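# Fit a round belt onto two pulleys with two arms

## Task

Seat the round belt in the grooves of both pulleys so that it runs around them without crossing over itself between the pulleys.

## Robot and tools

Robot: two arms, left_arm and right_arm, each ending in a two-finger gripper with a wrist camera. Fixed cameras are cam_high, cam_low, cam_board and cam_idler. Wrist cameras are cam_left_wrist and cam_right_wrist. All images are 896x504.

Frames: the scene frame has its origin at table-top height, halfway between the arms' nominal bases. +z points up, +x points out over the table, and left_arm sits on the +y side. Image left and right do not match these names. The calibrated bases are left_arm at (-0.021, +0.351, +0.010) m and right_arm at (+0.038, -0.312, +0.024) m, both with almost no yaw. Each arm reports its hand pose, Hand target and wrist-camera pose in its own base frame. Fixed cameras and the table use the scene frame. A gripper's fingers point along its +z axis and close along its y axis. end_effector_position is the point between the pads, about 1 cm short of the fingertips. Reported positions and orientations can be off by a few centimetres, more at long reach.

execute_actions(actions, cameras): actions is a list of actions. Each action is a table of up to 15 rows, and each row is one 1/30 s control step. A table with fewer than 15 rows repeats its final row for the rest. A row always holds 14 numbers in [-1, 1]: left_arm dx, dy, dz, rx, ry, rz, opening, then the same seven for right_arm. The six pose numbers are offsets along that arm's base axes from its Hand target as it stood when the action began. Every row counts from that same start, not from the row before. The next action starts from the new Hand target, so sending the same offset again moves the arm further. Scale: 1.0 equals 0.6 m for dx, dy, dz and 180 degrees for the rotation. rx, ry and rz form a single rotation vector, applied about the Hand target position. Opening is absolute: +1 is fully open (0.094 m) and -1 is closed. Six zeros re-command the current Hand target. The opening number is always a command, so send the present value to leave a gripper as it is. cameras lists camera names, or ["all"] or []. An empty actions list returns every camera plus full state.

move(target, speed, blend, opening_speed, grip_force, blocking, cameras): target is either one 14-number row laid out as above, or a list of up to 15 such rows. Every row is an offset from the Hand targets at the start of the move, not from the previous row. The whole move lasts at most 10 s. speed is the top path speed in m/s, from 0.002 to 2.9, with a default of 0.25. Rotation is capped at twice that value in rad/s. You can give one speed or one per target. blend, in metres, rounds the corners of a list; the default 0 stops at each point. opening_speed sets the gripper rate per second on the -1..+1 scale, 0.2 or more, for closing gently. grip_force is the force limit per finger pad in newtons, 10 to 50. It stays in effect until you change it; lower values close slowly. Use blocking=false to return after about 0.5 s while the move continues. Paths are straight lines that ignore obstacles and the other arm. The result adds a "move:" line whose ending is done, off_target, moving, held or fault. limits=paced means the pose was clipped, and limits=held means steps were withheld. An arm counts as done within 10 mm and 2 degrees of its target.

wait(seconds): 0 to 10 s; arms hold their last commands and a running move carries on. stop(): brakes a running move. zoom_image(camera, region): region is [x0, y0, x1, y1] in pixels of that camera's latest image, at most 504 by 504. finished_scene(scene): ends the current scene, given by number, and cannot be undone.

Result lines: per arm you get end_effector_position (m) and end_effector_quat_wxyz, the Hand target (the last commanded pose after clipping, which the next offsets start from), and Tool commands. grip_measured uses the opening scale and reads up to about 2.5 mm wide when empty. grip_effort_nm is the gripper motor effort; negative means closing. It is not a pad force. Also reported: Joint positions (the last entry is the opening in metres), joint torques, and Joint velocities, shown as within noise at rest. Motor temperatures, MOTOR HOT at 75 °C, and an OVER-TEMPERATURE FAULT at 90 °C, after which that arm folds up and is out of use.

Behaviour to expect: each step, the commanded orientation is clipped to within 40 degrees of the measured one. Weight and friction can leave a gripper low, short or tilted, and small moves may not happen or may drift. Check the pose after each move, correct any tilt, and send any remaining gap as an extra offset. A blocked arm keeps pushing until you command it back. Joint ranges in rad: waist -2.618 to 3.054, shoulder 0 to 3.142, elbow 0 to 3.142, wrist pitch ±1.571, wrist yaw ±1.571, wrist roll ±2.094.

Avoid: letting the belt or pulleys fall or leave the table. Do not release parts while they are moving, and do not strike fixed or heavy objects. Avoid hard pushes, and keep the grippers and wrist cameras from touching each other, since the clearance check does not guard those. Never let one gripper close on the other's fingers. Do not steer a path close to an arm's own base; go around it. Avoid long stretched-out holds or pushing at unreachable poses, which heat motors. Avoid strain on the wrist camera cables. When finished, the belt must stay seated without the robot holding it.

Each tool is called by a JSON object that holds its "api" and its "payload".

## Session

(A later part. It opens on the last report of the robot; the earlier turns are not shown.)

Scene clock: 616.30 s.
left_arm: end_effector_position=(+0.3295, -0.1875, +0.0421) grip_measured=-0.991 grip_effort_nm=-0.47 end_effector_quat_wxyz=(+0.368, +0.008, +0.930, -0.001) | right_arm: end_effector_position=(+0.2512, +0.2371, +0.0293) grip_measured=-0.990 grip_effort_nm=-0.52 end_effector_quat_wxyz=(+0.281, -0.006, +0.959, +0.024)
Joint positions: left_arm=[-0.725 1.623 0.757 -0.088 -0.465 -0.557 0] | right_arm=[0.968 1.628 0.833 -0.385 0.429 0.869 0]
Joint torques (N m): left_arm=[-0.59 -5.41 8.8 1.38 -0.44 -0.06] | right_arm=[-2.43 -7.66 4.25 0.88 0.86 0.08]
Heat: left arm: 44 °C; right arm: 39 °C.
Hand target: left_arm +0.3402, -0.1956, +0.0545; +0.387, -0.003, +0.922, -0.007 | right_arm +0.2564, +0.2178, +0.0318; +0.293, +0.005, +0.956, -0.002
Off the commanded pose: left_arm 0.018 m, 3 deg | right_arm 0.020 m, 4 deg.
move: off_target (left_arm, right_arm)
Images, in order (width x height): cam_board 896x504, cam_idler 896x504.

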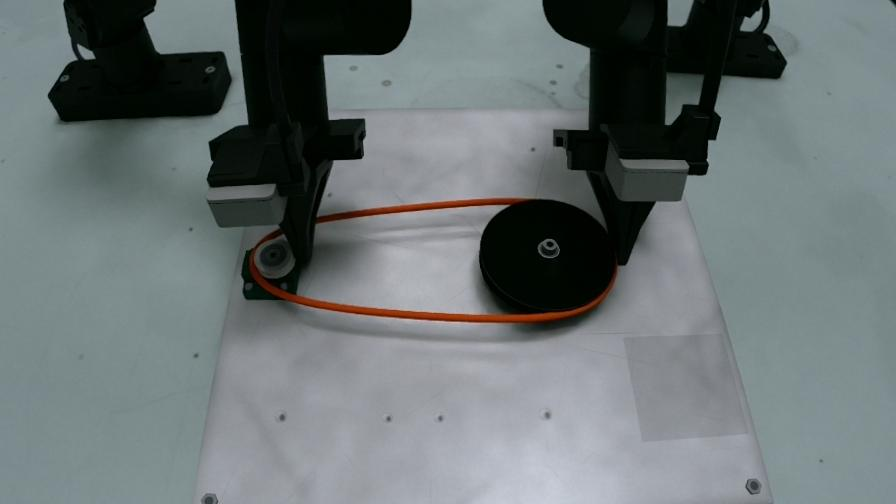

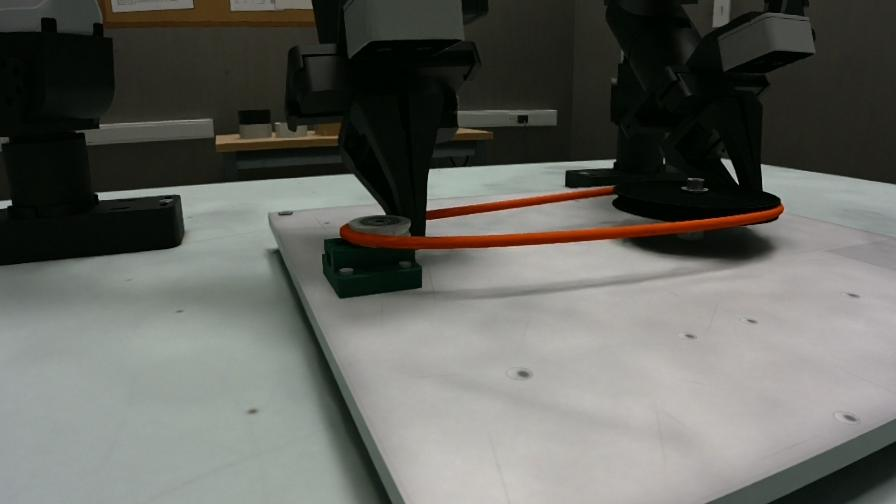

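{"api": "move", "payload": {"target": [[0,0,0,0,0,0,-1,0.012,-0.03,0,0,0,0,-1]], "speed": 0.06, "cameras": ["cam_idler","cam_board"]}}

{"api": "zoom_image", "payload": {"camera": "cam_idler", "region": [280, 150, 480, 290]}}

{"api": "zoom_image", "payload": {"camera": "cam_board", "region": [200, 150, 400, 320]}}

{"api": "zoom_image", "payload": {"camera": "cam_idler", "region": [580, 160, 820, 290]}}

Scene clock: 617.97 s.
left_arm: end_effector_position=(+0.3295, -0.1875, +0.0421) grip_measured=-0.991 grip_effort_nm=-0.47 end_effector_quat_wxyz=(+0.368, +0.008, +0.930, -0.001) | right_arm: end_effector_position=(+0.2639, +0.2337, +0.0370) grip_measured=-0.990 grip_effort_nm=-0.52 end_effector_quat_wxyz=(+0.292, -0.005, +0.955, +0.053)
Joint positions: left_arm=[-0.725 1.623 0.757 -0.088 -0.465 -0.557 0] | right_arm=[0.912 1.585 0.797 -0.309 0.387 0.807 0]
Joint torques (N m): left_arm=[-0.59 -5.39 8.8 1.38 -0.44 -0.06] | right_arm=[-2.95 -6.89 3.84 0.54 1.02 0]
Heat: left arm: 44 °C; right arm: 39 °C.
Hand target: left_arm +0.3402, -0.1956, +0.0545; +0.387, -0.003, +0.922, -0.007 | right_arm +0.2635, +0.1997, +0.0317; +0.293, +0.005, +0.956, -0.002
Off the commanded pose: left_arm 0.018 m, 3 deg | right_arm 0.034 m, 6 deg.
move: off_target (left_arm, right_arm)
Images, in order (width x height): cam_board 896x504, cam_idler 896x504.

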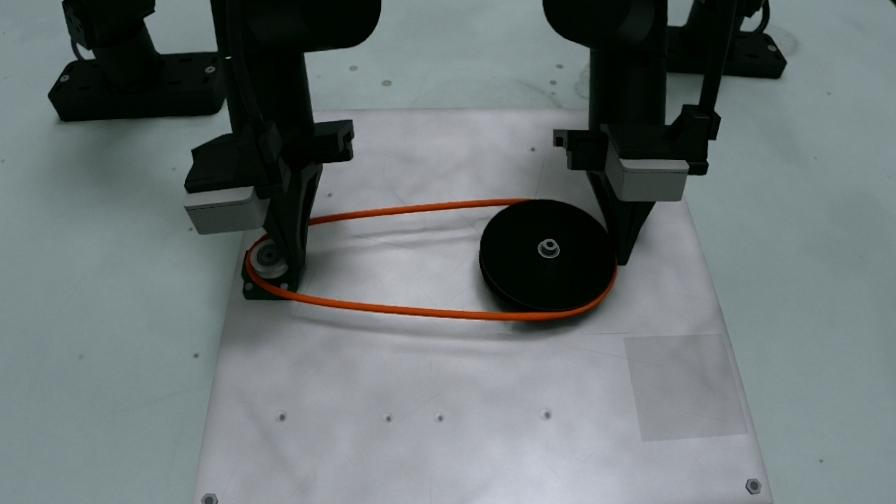

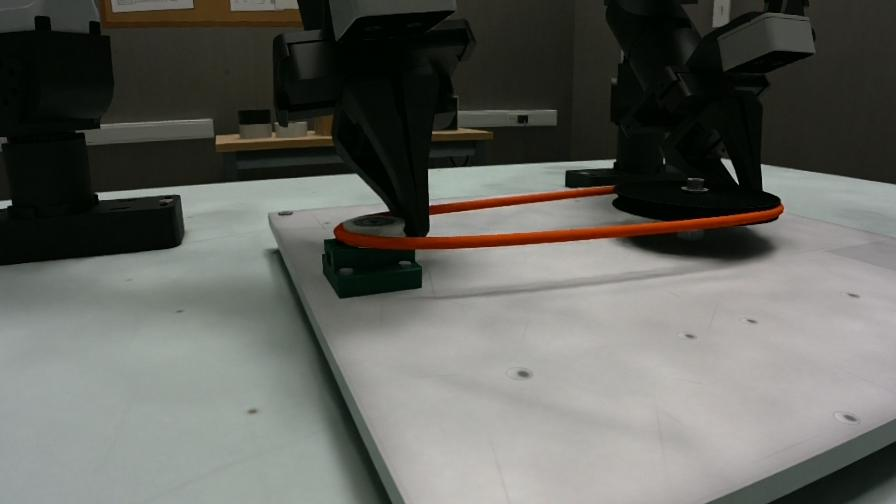

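Scaled by 2.520 from the camera's 896x504 image, which has a finer 1280x720 frame.

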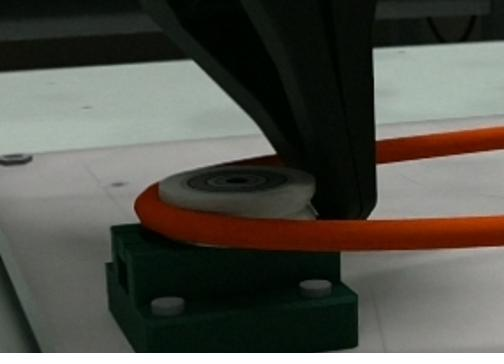

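Scaled by 2.520 from the camera's 896x504 image, which has a finer 1280x720 frame.

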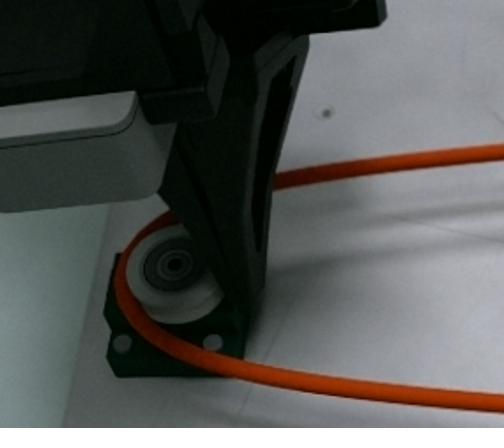

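Scaled by 2.100 from the camera's 896x504 image, which has a finer 1280x720 frame.

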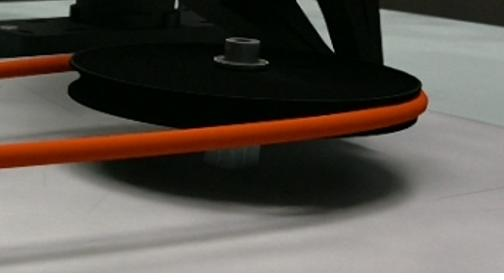

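{"api": "move", "payload": {"target": [[0,0,0,0,0,0,-1,-0.006,-0.045,-0.012,0,0,0,-1]], "speed": 0.05, "cameras": ["cam_idler"]}}

{"api": "zoom_image", "payload": {"camera": "cam_idler", "region": [280, 150, 480, 290]}}

{"api": "zoom_image", "payload": {"camera": "cam_idler", "region": [580, 160, 820, 290]}}

Scene clock: 619.63 s.
left_arm: end_effector_position=(+0.3295, -0.1875, +0.0421) grip_measured=-0.991 grip_effort_nm=-0.47 end_effector_quat_wxyz=(+0.368, +0.008, +0.930, -0.001) | right_arm: end_effector_position=(+0.2614, +0.2272, +0.0389) grip_measured=-0.990 grip_effort_nm=-0.52 end_effector_quat_wxyz=(+0.296, -0.015, +0.951, +0.093)
Joint positions: left_arm=[-0.725 1.623 0.757 -0.088 -0.465 -0.557 0] | right_arm=[0.871 1.504 0.7 -0.211 0.314 0.749 0]
Joint torques (N m): left_arm=[-0.59 -5.42 8.8 1.38 -0.44 -0.06] | right_arm=[-4.07 -5.72 3.07 0.3 1.43 0.01]
Heat: left arm: 44 °C; right arm: 39 °C.
Hand target: left_arm +0.3402, -0.1956, +0.0545; +0.387, -0.003, +0.922, -0.007 | right_arm +0.2599, +0.1728, +0.0246; +0.293, +0.005, +0.956, -0.002
Off the commanded pose: left_arm 0.018 m, 3 deg | right_arm 0.056 m, 11 deg.
move: off_target (left_arm, right_arm)
Images, in order (width x height): cam_idler 896x504.

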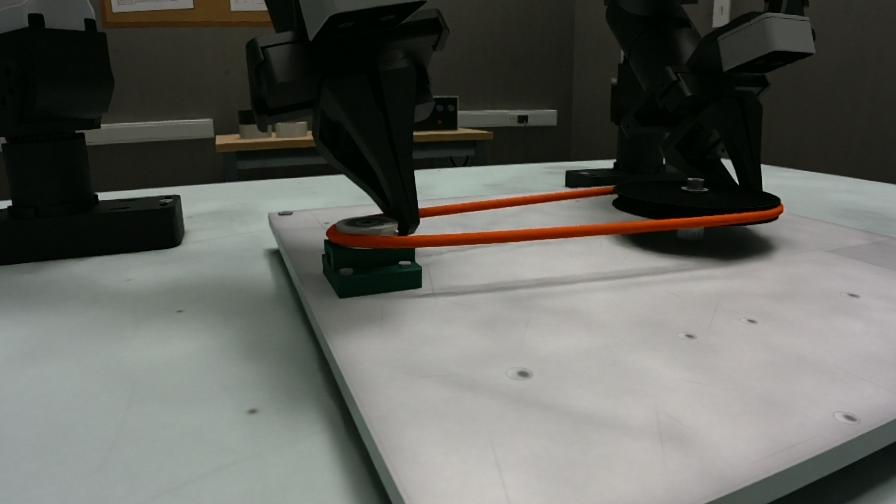

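Scaled by 2.520 from the camera's 896x504 image, which has a finer 1280x720 frame.

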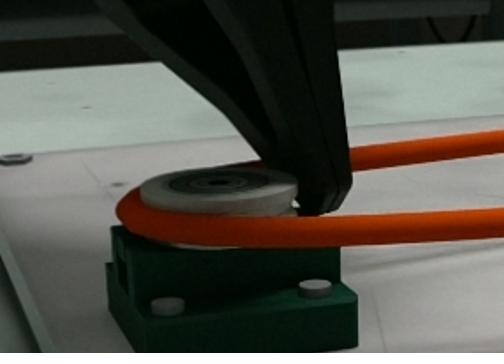

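Scaled by 2.100 from the camera's 896x504 image, which has a finer 1280x720 frame.

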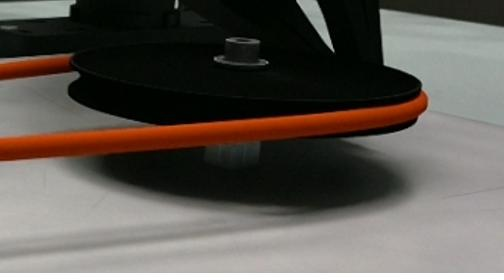

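{"api": "move", "payload": {"target": [[0,0,0,0,0,0,-1,0,0.12,0.01,0,0,0,-1]], "speed": 0.06, "cameras": ["cam_idler","cam_low"]}}

{"api": "zoom_image", "payload": {"camera": "cam_idler", "region": [280, 150, 480, 290]}}

{"api": "zoom_image", "payload": {"camera": "cam_idler", "region": [580, 160, 820, 290]}}

{"api": "zoom_image", "payload": {"camera": "cam_low", "region": [280, 160, 560, 290]}}

Scene clock: 622.13 s.
left_arm: end_effector_position=(+0.3295, -0.1875, +0.0421) grip_measured=-0.991 grip_effort_nm=-0.47 end_effector_quat_wxyz=(+0.368, +0.008, +0.930, -0.001) | right_arm: end_effector_position=(+0.2570, +0.2464, +0.0285) grip_measured=-0.990 grip_effort_nm=-0.51 end_effector_quat_wxyz=(+0.287, +0.000, +0.958, +0.012)
Joint positions: left_arm=[-0.725 1.623 0.757 -0.088 -0.465 -0.557 0] | right_arm=[0.983 1.685 0.889 -0.405 0.46 0.896 0]
Joint torques (N m): left_arm=[-0.59 -5.41 8.8 1.38 -0.44 -0.06] | right_arm=[0.16 -5.01 7.41 0.75 0.65 0.2]
Heat: left arm: 45 °C; right arm: 39 °C.
Hand target: left_arm +0.3402, -0.1956, +0.0545; +0.387, -0.003, +0.922, -0.007 | right_arm +0.2599, +0.2448, +0.0306; +0.293, +0.005, +0.956, -0.002
Off the commanded pose: left_arm 0.018 m, 3 deg | right_arm 0.004 m, 2 deg.
move: off_target (left_arm)
Images, in order (width x height): cam_low 896x504, cam_idler 896x504.

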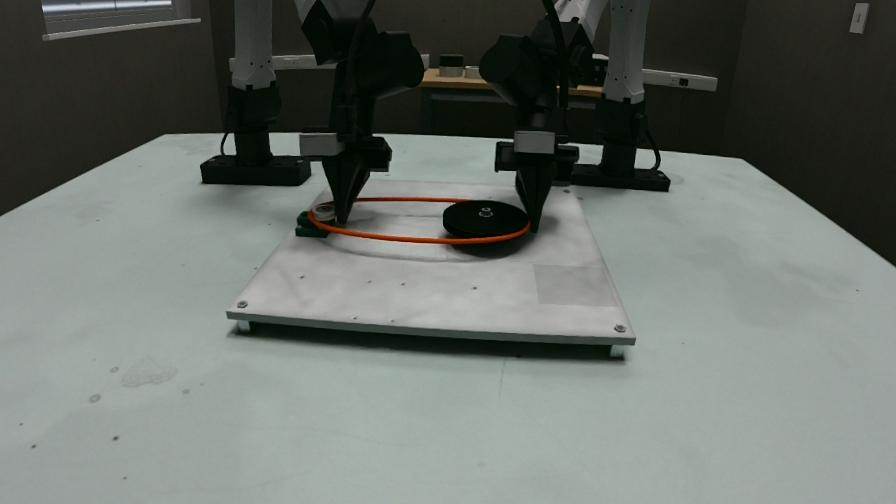

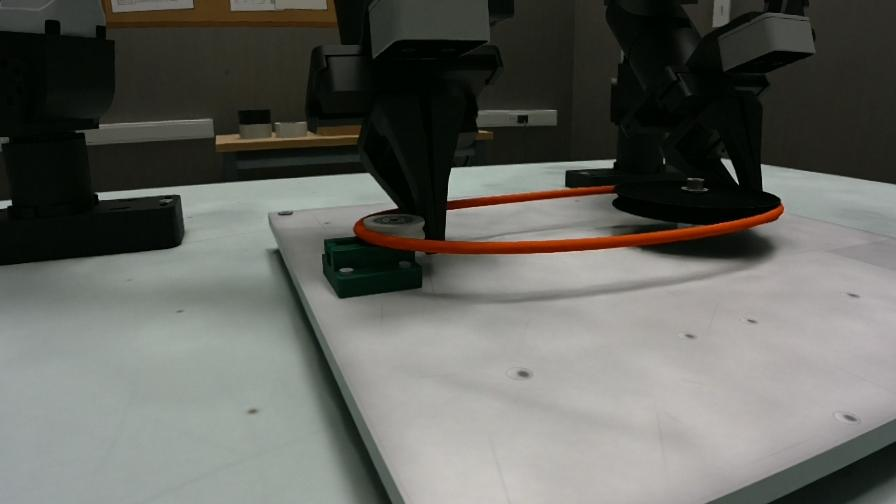

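Scaled by 2.520 from the camera's 896x504 image, which has a finer 1280x720 frame.

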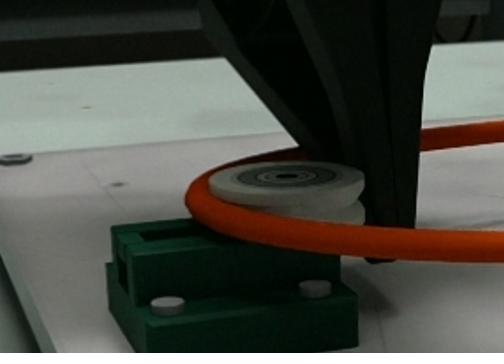

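Scaled by 2.100 from the camera's 896x504 image, which has a finer 1280x720 frame.

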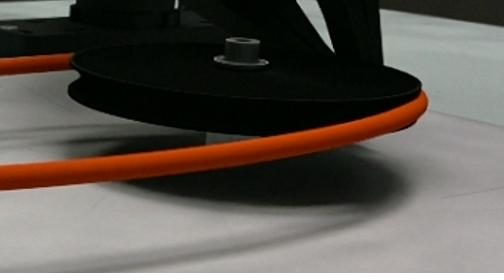

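Scaled by 1.800 from the camera's 896x504 image, which has a finer 1280x720 frame.

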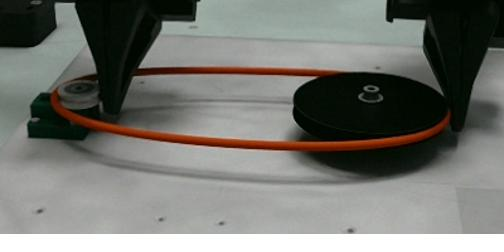

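{"api": "move", "payload": {"target": [[0,0,0,0,0,0,-1,0.01,0.02,0.12,0,0,0,-1],[0,0,0,0,0,0,-1,0.094,0.135,0.12,-0.126,0.126,0.488,-0.6]], "speed": 0.2, "blend": [0.01,0], "cameras": ["cam_idler","cam_board","cam_right_wrist"]}}

Scene clock: 629.67 s.
left_arm: end_effector_position=(+0.3295, -0.1875, +0.0421) grip_measured=-0.991 grip_effort_nm=-0.48 end_effector_quat_wxyz=(+0.368, +0.008, +0.930, -0.001) | right_arm: end_effector_position=(+0.3141, +0.3241, +0.1030) grip_measured=-0.602 grip_effort_nm=0.11 end_effector_quat_wxyz=(-0.036, +0.702, -0.711, -0.021)
Joint positions: left_arm=[-0.725 1.623 0.757 -0.088 -0.465 -0.557 0] | right_arm=[0.785 2.236 2.111 -1.374 -0.042 -0.772 0.019]
Joint torques (N m): left_arm=[-0.59 -5.42 8.8 1.38 -0.43 -0.06] | right_arm=[-1.02 -8.8 8.21 0.28 -0.16 -0.01]
Heat: left arm: 45 °C; right arm: 39 °C.
Hand target: left_arm +0.3402, -0.1956, +0.0545; +0.387, -0.003, +0.922, -0.007 | right_arm +0.3163, +0.3259, +0.1026; -0.034, +0.703, -0.710, -0.029
Off the commanded pose: left_arm 0.018 m, 3 deg | right_arm 0.003 m, 1 deg.
move: off_target (left_arm)
camera_calibration:
cam_right_wrist: T_world_to_cam=[[0.99965, -0.0130429, 0.0229979, -0.310153], [-0.0201647, -0.938707, 0.344126, 0.313894], [0.0170999, -0.344469, -0.938642, 0.293902], [0, 0, 0, 1]] pos_world=[0.311348, 0.391849, 0.174982]
Images, in order (width x height): cam_board 896x504, cam_idler 896x504, cam_right_wrist 896x504.

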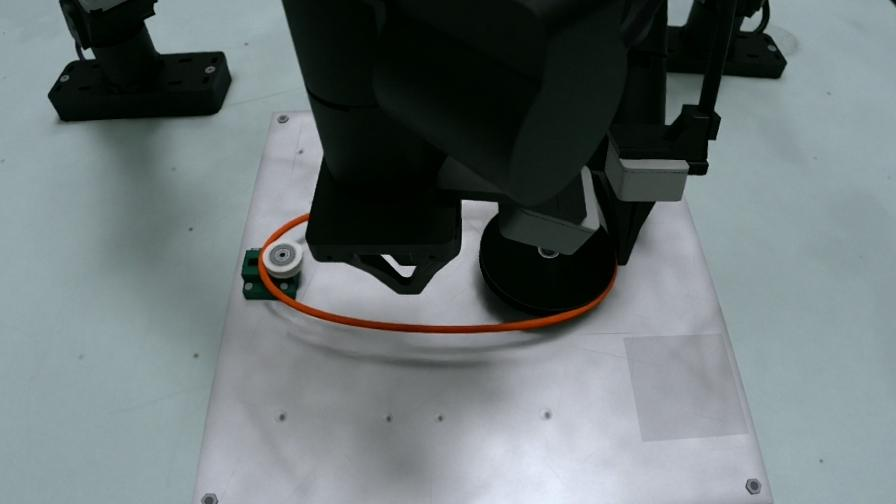

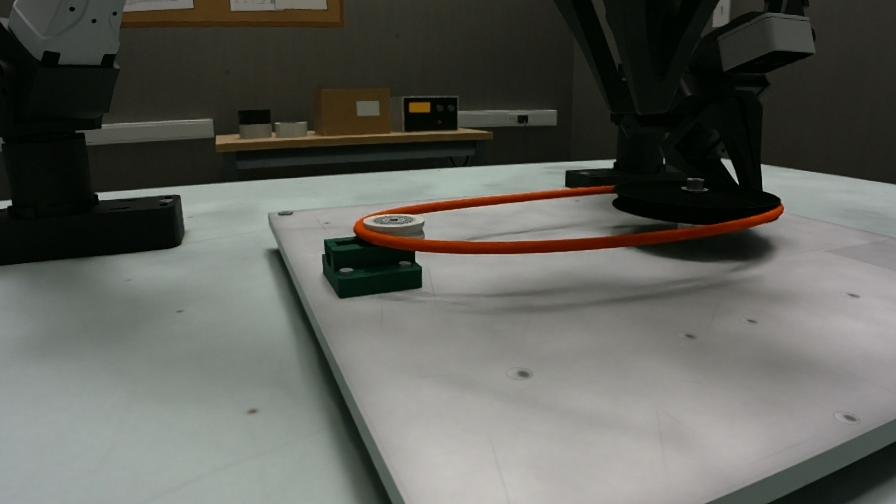

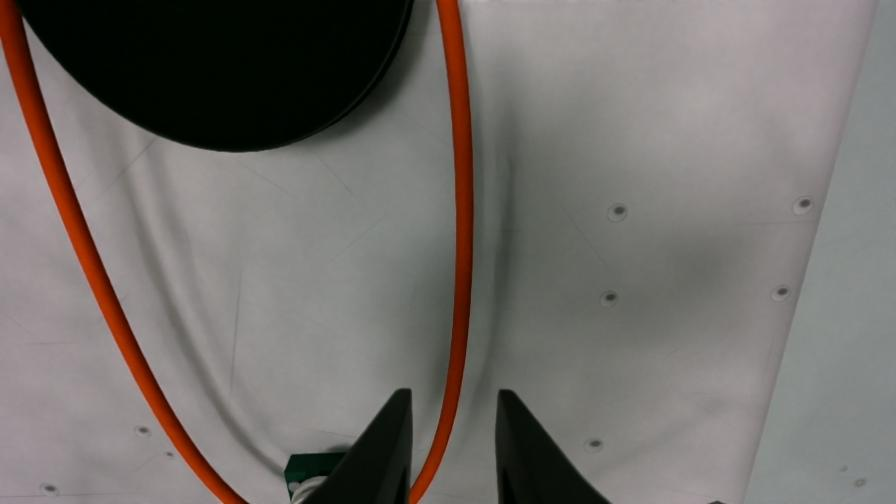

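{"api": "move", "payload": {"target": [[0,0,0,0,0,0,-1,0,0.03,-0.06,0,0,0,-0.6]], "speed": 0.15, "cameras": ["cam_idler","cam_right_wrist"]}}

Scene clock: 632.27 s.
left_arm: end_effector_position=(+0.3295, -0.1875, +0.0421) grip_measured=-0.991 grip_effort_nm=-0.47 end_effector_quat_wxyz=(+0.368, +0.008, +0.930, -0.001) | right_arm: end_effector_position=(+0.3194, +0.3402, +0.0747) grip_measured=-0.602 grip_effort_nm=0.11 end_effector_quat_wxyz=(-0.039, +0.704, -0.709, -0.022)
Joint positions: left_arm=[-0.725 1.623 0.757 -0.088 -0.465 -0.557 0] | right_arm=[0.801 2.296 2.098 -1.294 -0.042 -0.76 0.019]
Joint torques (N m): left_arm=[-0.59 -5.42 8.8 1.38 -0.44 -0.06] | right_arm=[-0.06 -9.55 5.24 0.59 -0.19 0.22]
Heat: left arm: 45 °C; right arm: 40 °C.
Hand target: left_arm +0.3402, -0.1956, +0.0545; +0.387, -0.003, +0.922, -0.007 | right_arm +0.3164, +0.3438, +0.0666; -0.034, +0.703, -0.710, -0.029
Off the commanded pose: left_arm 0.018 m, 3 deg | right_arm 0.010 m, 1 deg.
move: off_target (left_arm)
camera_calibration:
cam_right_wrist: T_world_to_cam=[[0.9996, -0.00856285, 0.0269665, -0.316488], [-0.0172, -0.940674, 0.338876, 0.338953], [0.0224649, -0.339204, -0.940444, 0.26946], [0, 0, 0, 1]] pos_world=[0.316138, 0.407536, 0.147083]
Images, in order (width x height): cam_idler 896x504, cam_right_wrist 896x504.

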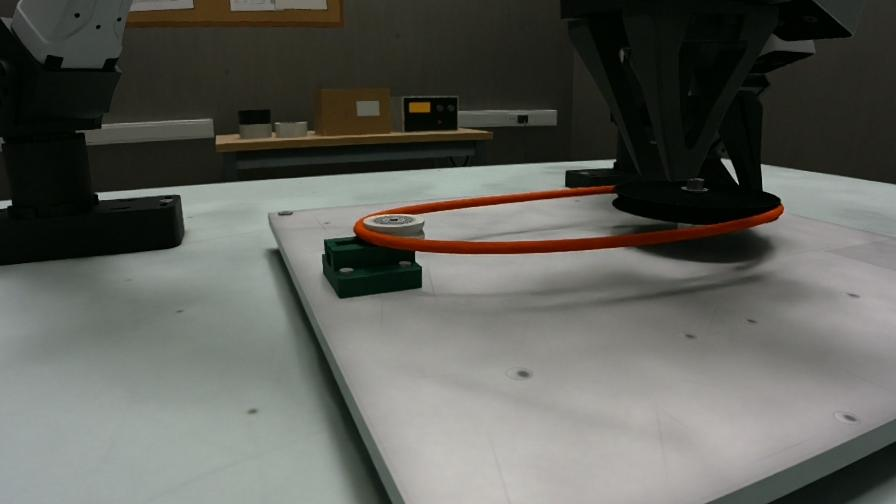

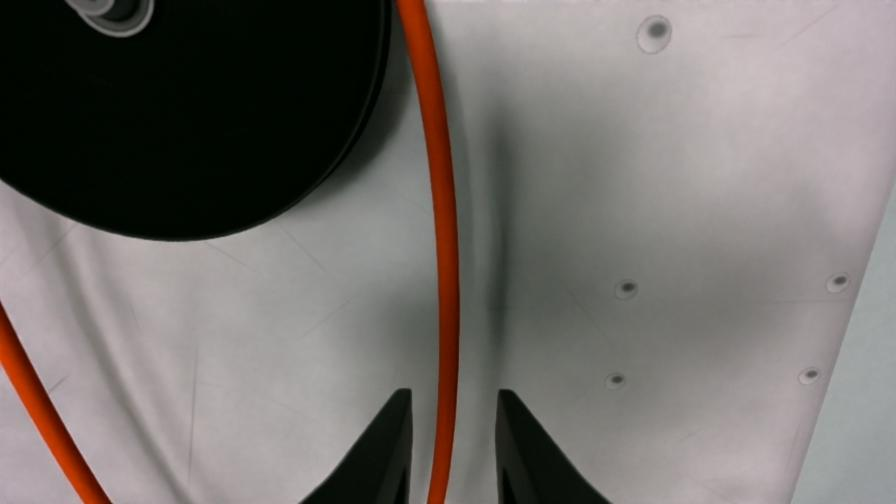

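{"api": "move", "payload": {"target": [[0,0,0,0,0,0,-1,-0.004,0,-0.06,0,0,0,-0.6],[0,0,0,0,0,0,-1,-0.004,0,-0.06,0,0,0,-1],[0,0,0,0,0,0,-1,-0.004,0,-0.035,0,0,0,-1]], "speed": 0.12, "opening_speed": 1, "cameras": ["cam_idler","cam_right_wrist"]}}

{"api": "zoom_image", "payload": {"camera": "cam_idler", "region": [580, 160, 820, 290]}}

Scene clock: 635.63 s.
left_arm: end_effector_position=(+0.3295, -0.1875, +0.0421) grip_measured=-0.991 grip_effort_nm=-0.47 end_effector_quat_wxyz=(+0.368, +0.008, +0.930, -0.001) | right_arm: end_effector_position=(+0.3167, +0.3374, +0.0414) grip_measured=-0.911 grip_effort_nm=-1.01 end_effector_quat_wxyz=(-0.033, +0.702, -0.711, -0.022)
Joint positions: left_arm=[-0.725 1.623 0.757 -0.088 -0.465 -0.557 0] | right_arm=[0.801 2.296 1.967 -1.176 -0.042 -0.756 0.004]
Joint torques (N m): left_arm=[-0.59 -5.42 8.81 1.37 -0.44 -0.06] | right_arm=[0.54 -10.03 8.25 0.27 -0.15 0.19]
Heat: left arm: 45 °C; right arm: 41 °C.
Hand target: left_arm +0.3402, -0.1956, +0.0545; +0.387, -0.003, +0.922, -0.007 | right_arm +0.3139, +0.3438, +0.0456; -0.034, +0.703, -0.710, -0.029
Off the commanded pose: left_arm 0.018 m, 3 deg | right_arm 0.008 m, 1 deg.
move: off_target (left_arm); target 2's new opening was sent with right_arm's hand 0.011 m and 1 deg from that target
camera_calibration:
cam_right_wrist: T_world_to_cam=[[0.999764, -0.0125319, 0.0177421, -0.31111], [-0.0179216, -0.93742, 0.34774, 0.34626], [0.0122739, -0.347976, -0.937423, 0.243298], [0, 0, 0, 1]] pos_world=[0.314256, 0.405354, 0.113184]
Images, in order (width x height): cam_idler 896x504, cam_right_wrist 896x504.

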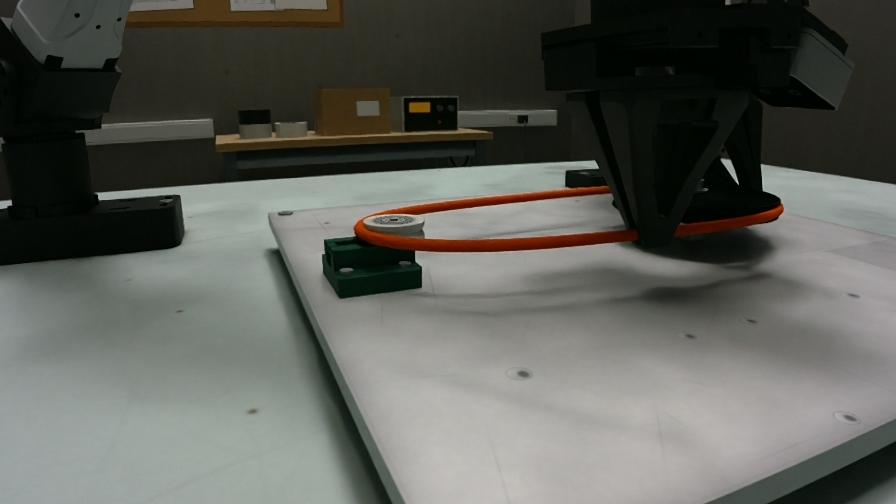

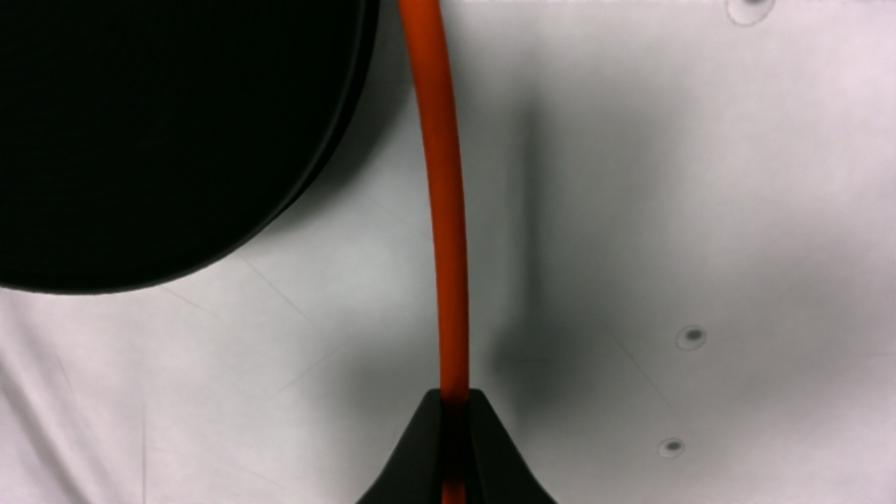

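Scaled by 2.100 from the camera's 896x504 image, which has a finer 1280x720 frame.

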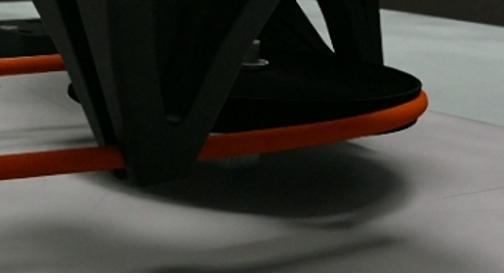

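{"api": "move", "payload": {"target": [[0,0,0,0,0,0,-1,0,-0.01,0.025,0,0,0,-1],[0,0,0,0,0,0,-1,-0.03,-0.03,0.025,0,0,0,-1]], "speed": 0.1, "cameras": ["cam_idler","cam_right_wrist","cam_low"]}}

{"api": "zoom_image", "payload": {"camera": "cam_idler", "region": [580, 160, 820, 290]}}

{"api": "zoom_image", "payload": {"camera": "cam_low", "region": [280, 160, 560, 290]}}

Scene clock: 637.80 s.
left_arm: end_effector_position=(+0.3295, -0.1875, +0.0421) grip_measured=-0.991 grip_effort_nm=-0.47 end_effector_quat_wxyz=(+0.368, +0.008, +0.930, -0.001) | right_arm: end_effector_position=(+0.3013, +0.3217, +0.0497) grip_measured=-0.911 grip_effort_nm=-1.01 end_effector_quat_wxyz=(-0.021, +0.702, -0.712, -0.021)
Joint positions: left_arm=[-0.725 1.623 0.757 -0.088 -0.465 -0.557 0] | right_arm=[0.802 2.217 1.871 -1.18 -0.042 -0.754 0.004]
Joint torques (N m): left_arm=[-0.59 -5.41 8.8 1.38 -0.44 -0.06] | right_arm=[0.76 -13.35 4.86 0.45 -0.17 0.17]
Heat: left arm: 45 °C; right arm: 42 °C.
Hand target: left_arm +0.3402, -0.1956, +0.0545; +0.387, -0.003, +0.922, -0.007 | right_arm +0.2959, +0.3259, +0.0605; -0.034, +0.703, -0.710, -0.029
Off the commanded pose: left_arm 0.018 m, 3 deg | right_arm 0.013 m, 2 deg.
move: off_target (left_arm, right_arm)
camera_calibration:
cam_right_wrist: T_world_to_cam=[[0.999912, -0.0130865, 0.0022184, -0.295205], [-0.0129989, -0.931675, 0.36306, 0.324402], [-0.00268434, -0.363057, -0.931763, 0.254794], [0, 0, 0, 1]] pos_world=[0.30008, 0.390879, 0.120285]
Images, in order (width x height): cam_low 896x504, cam_idler 896x504, cam_right_wrist 896x504.

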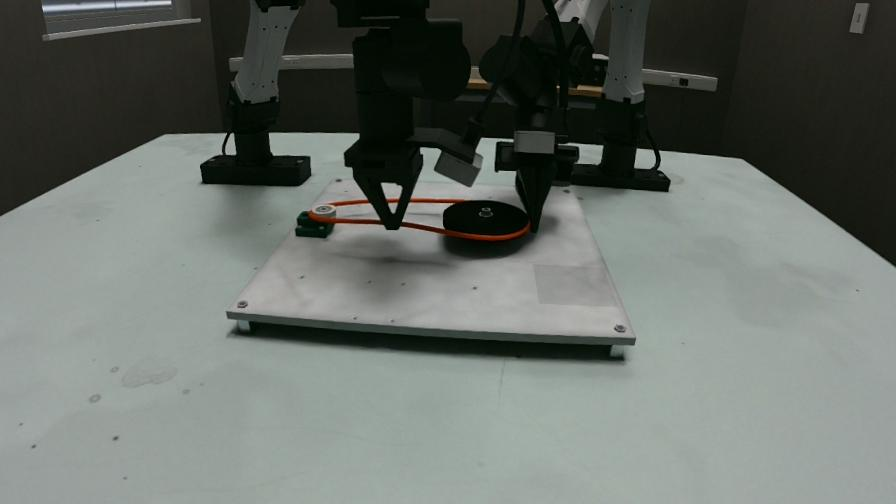

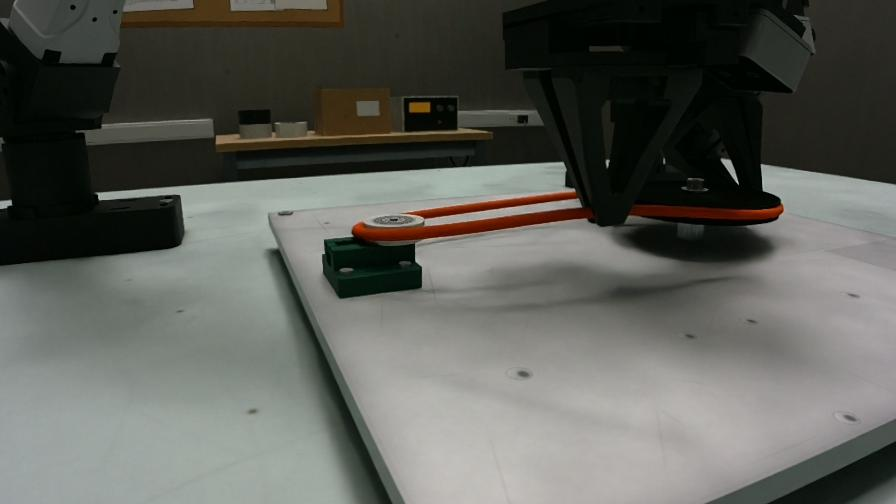

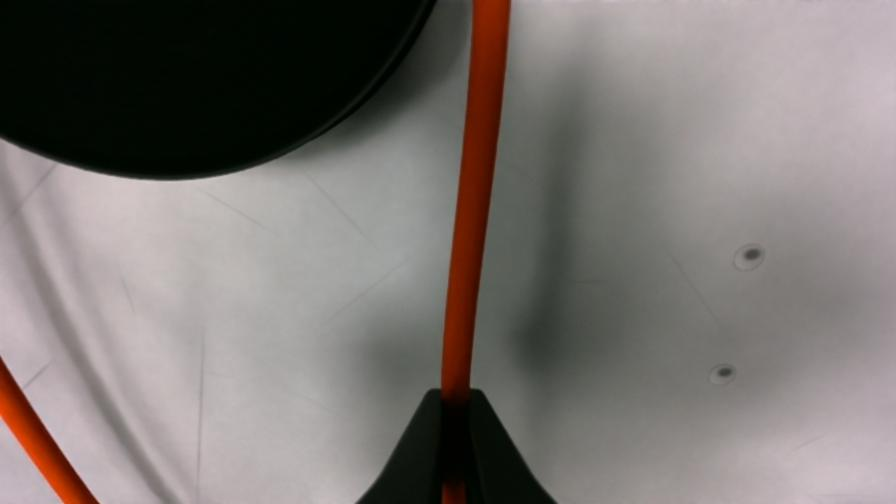

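Scaled by 2.100 from the camera's 896x504 image, which has a finer 1280x720 frame.

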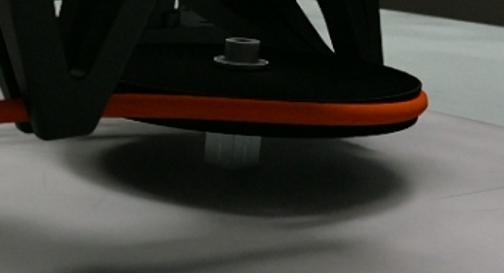

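Scaled by 1.800 from the camera's 896x504 image, which has a finer 1280x720 frame.

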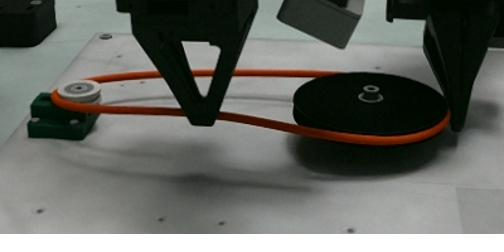

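{"api": "move", "payload": {"target": [[0,0,0,0,0,0,-1,0,0,-0.012,0,0,0,-1],[0,0,0,0,0,0,-1,0.004,0,-0.012,0,0,0,-0.7]], "speed": 0.06, "opening_speed": 0.3, "cameras": ["cam_idler","cam_low"]}}

{"api": "zoom_image", "payload": {"camera": "cam_idler", "region": [580, 160, 820, 290]}}

{"api": "zoom_image", "payload": {"camera": "cam_low", "region": [280, 160, 560, 290]}}

{"api": "zoom_image", "payload": {"camera": "cam_idler", "region": [280, 150, 480, 290]}}

Scene clock: 640.97 s.
left_arm: end_effector_position=(+0.3295, -0.1875, +0.0421) grip_measured=-0.991 grip_effort_nm=-0.48 end_effector_quat_wxyz=(+0.368, +0.008, +0.930, -0.001) | right_arm: end_effector_position=(+0.3010, +0.3214, +0.0434) grip_measured=-0.702 grip_effort_nm=0.11 end_effector_quat_wxyz=(-0.022, +0.702, -0.712, -0.021)
Joint positions: left_arm=[-0.725 1.623 0.757 -0.088 -0.465 -0.557 0] | right_arm=[0.802 2.217 1.845 -1.154 -0.042 -0.754 0.014]
Joint torques (N m): left_arm=[-0.59 -5.42 8.8 1.38 -0.43 -0.06] | right_arm=[0.24 -12.34 6 0.42 -0.2 0.13]
Heat: left arm: 46 °C; right arm: 43 °C.
Hand target: left_arm +0.3402, -0.1956, +0.0545; +0.387, -0.003, +0.922, -0.007 | right_arm +0.2982, +0.3259, +0.0533; -0.034, +0.703, -0.710, -0.029
Off the commanded pose: left_arm 0.018 m, 3 deg | right_arm 0.011 m, 2 deg.
move: off_target (left_arm, right_arm); target 2's new opening was sent with right_arm's hand 0.011 m and 2 deg from that target
Images, in order (width x height): cam_low 896x504, cam_idler 896x504.

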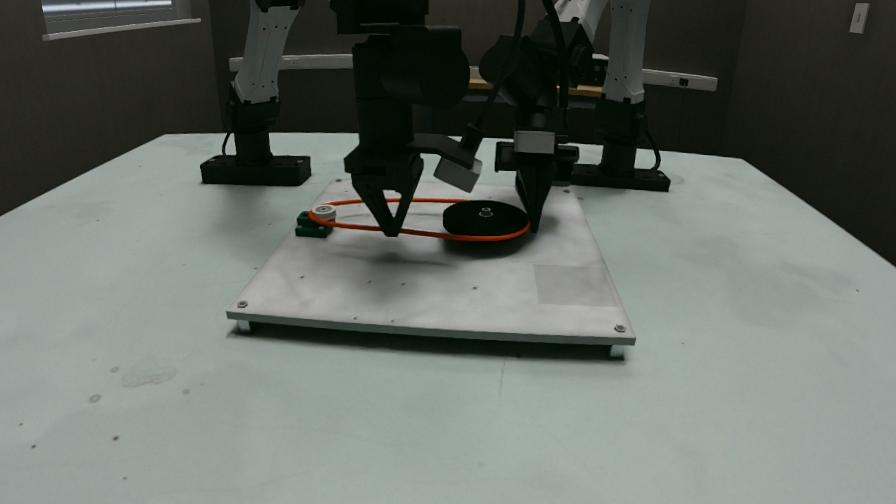

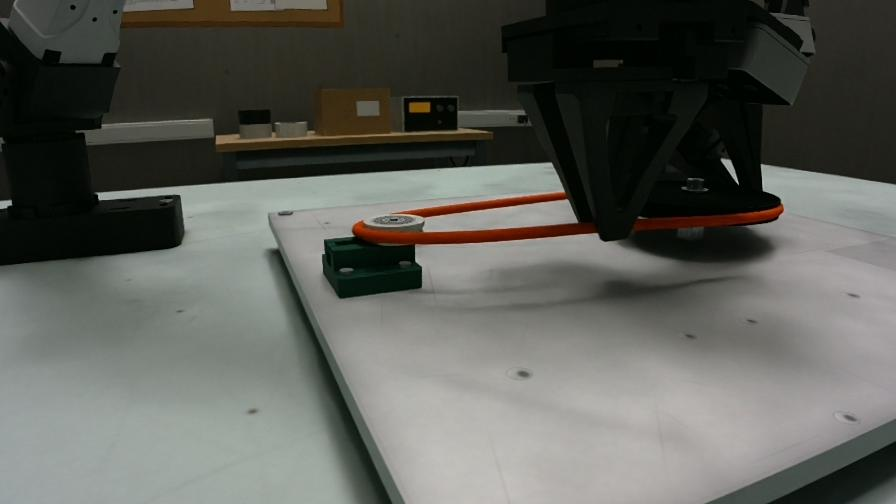

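Scaled by 2.100 from the camera's 896x504 image, which has a finer 1280x720 frame.

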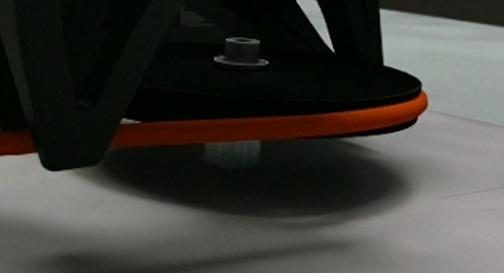

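Scaled by 1.800 from the camera's 896x504 image, which has a finer 1280x720 frame.

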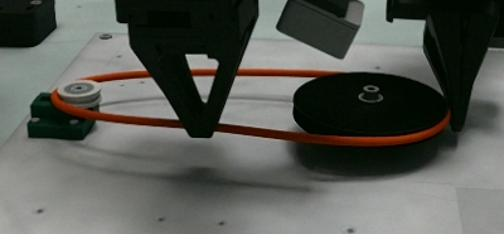

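Scaled by 2.520 from the camera's 896x504 image, which has a finer 1280x720 frame.

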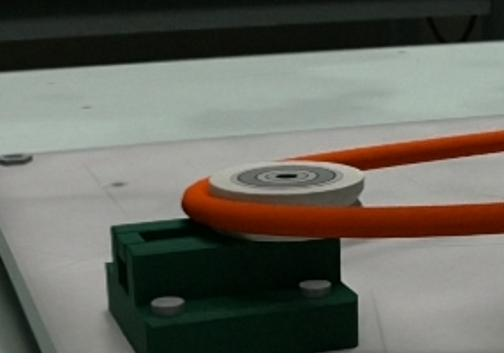

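{"api": "move", "payload": {"target": [[0,0,0,0,0,0,-1,0.012,0,0,0,0,0,-0.65],[0,0,0,0,0,0,-1,0.012,0,0.08,0,0,0,-0.65]], "speed": 0.05, "opening_speed": 0.3, "cameras": ["cam_idler","cam_low"]}}

{"api": "zoom_image", "payload": {"camera": "cam_idler", "region": [580, 160, 820, 290]}}

{"api": "zoom_image", "payload": {"camera": "cam_low", "region": [280, 160, 560, 290]}}

{"api": "zoom_image", "payload": {"camera": "cam_idler", "region": [280, 150, 480, 290]}}

Scene clock: 645.93 s.
left_arm: end_effector_position=(+0.3295, -0.1875, +0.0421) grip_measured=-0.991 grip_effort_nm=-0.47 end_effector_quat_wxyz=(+0.368, +0.008, +0.930, -0.001) | right_arm: end_effector_position=(+0.3032, +0.3237, +0.0925) grip_measured=-0.652 grip_effort_nm=0.11 end_effector_quat_wxyz=(-0.025, +0.702, -0.712, -0.022)
Joint positions: left_arm=[-0.725 1.623 0.757 -0.088 -0.465 -0.557 0] | right_arm=[0.802 2.217 2.04 -1.342 -0.042 -0.754 0.016]
Joint torques (N m): left_arm=[-0.59 -5.41 8.81 1.38 -0.44 -0.06] | right_arm=[-1.02 -10.66 8.09 0.29 -0.16 -0.04]
Motor temperatures (°C): left_arm=[26 35 46 41 26 25 29] | right_arm=[26 45 36 29 25 27 28]
Heat: left arm: 46 °C; right arm: 45 °C.
Hand target: left_arm +0.3402, -0.1956, +0.0545; +0.387, -0.003, +0.922, -0.007 | right_arm +0.3054, +0.3258, +0.1013; -0.034, +0.703, -0.710, -0.029
Off the commanded pose: left_arm 0.018 m, 3 deg | right_arm 0.009 m, 1 deg.
move: off_target (left_arm)
Images, in order (width x height): cam_low 896x504, cam_idler 896x504.

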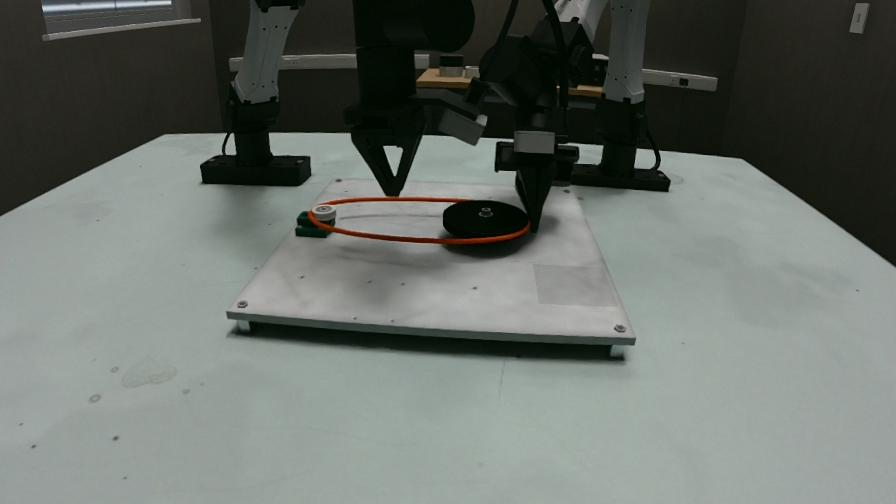

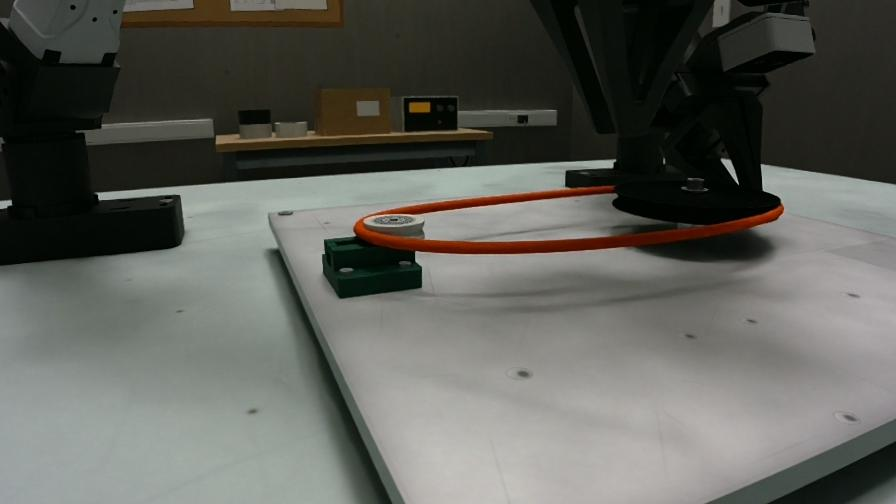

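Scaled by 2.100 from the camera's 896x504 image, which has a finer 1280x720 frame.

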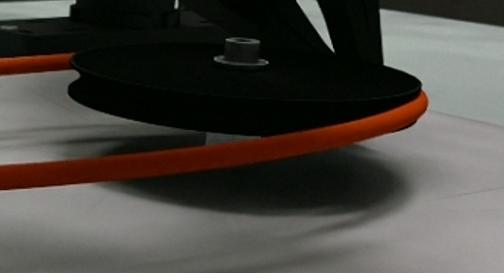

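Scaled by 1.800 from the camera's 896x504 image, which has a finer 1280x720 frame.

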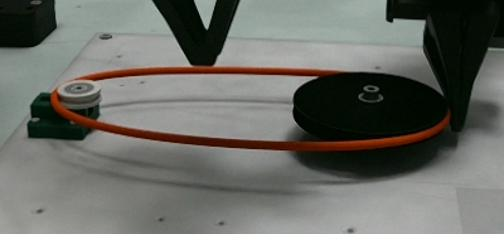

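Scaled by 2.520 from the camera's 896x504 image, which has a finer 1280x720 frame.

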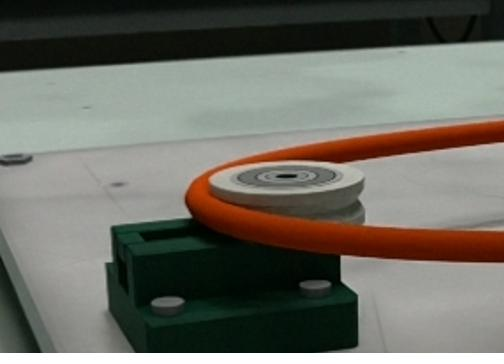

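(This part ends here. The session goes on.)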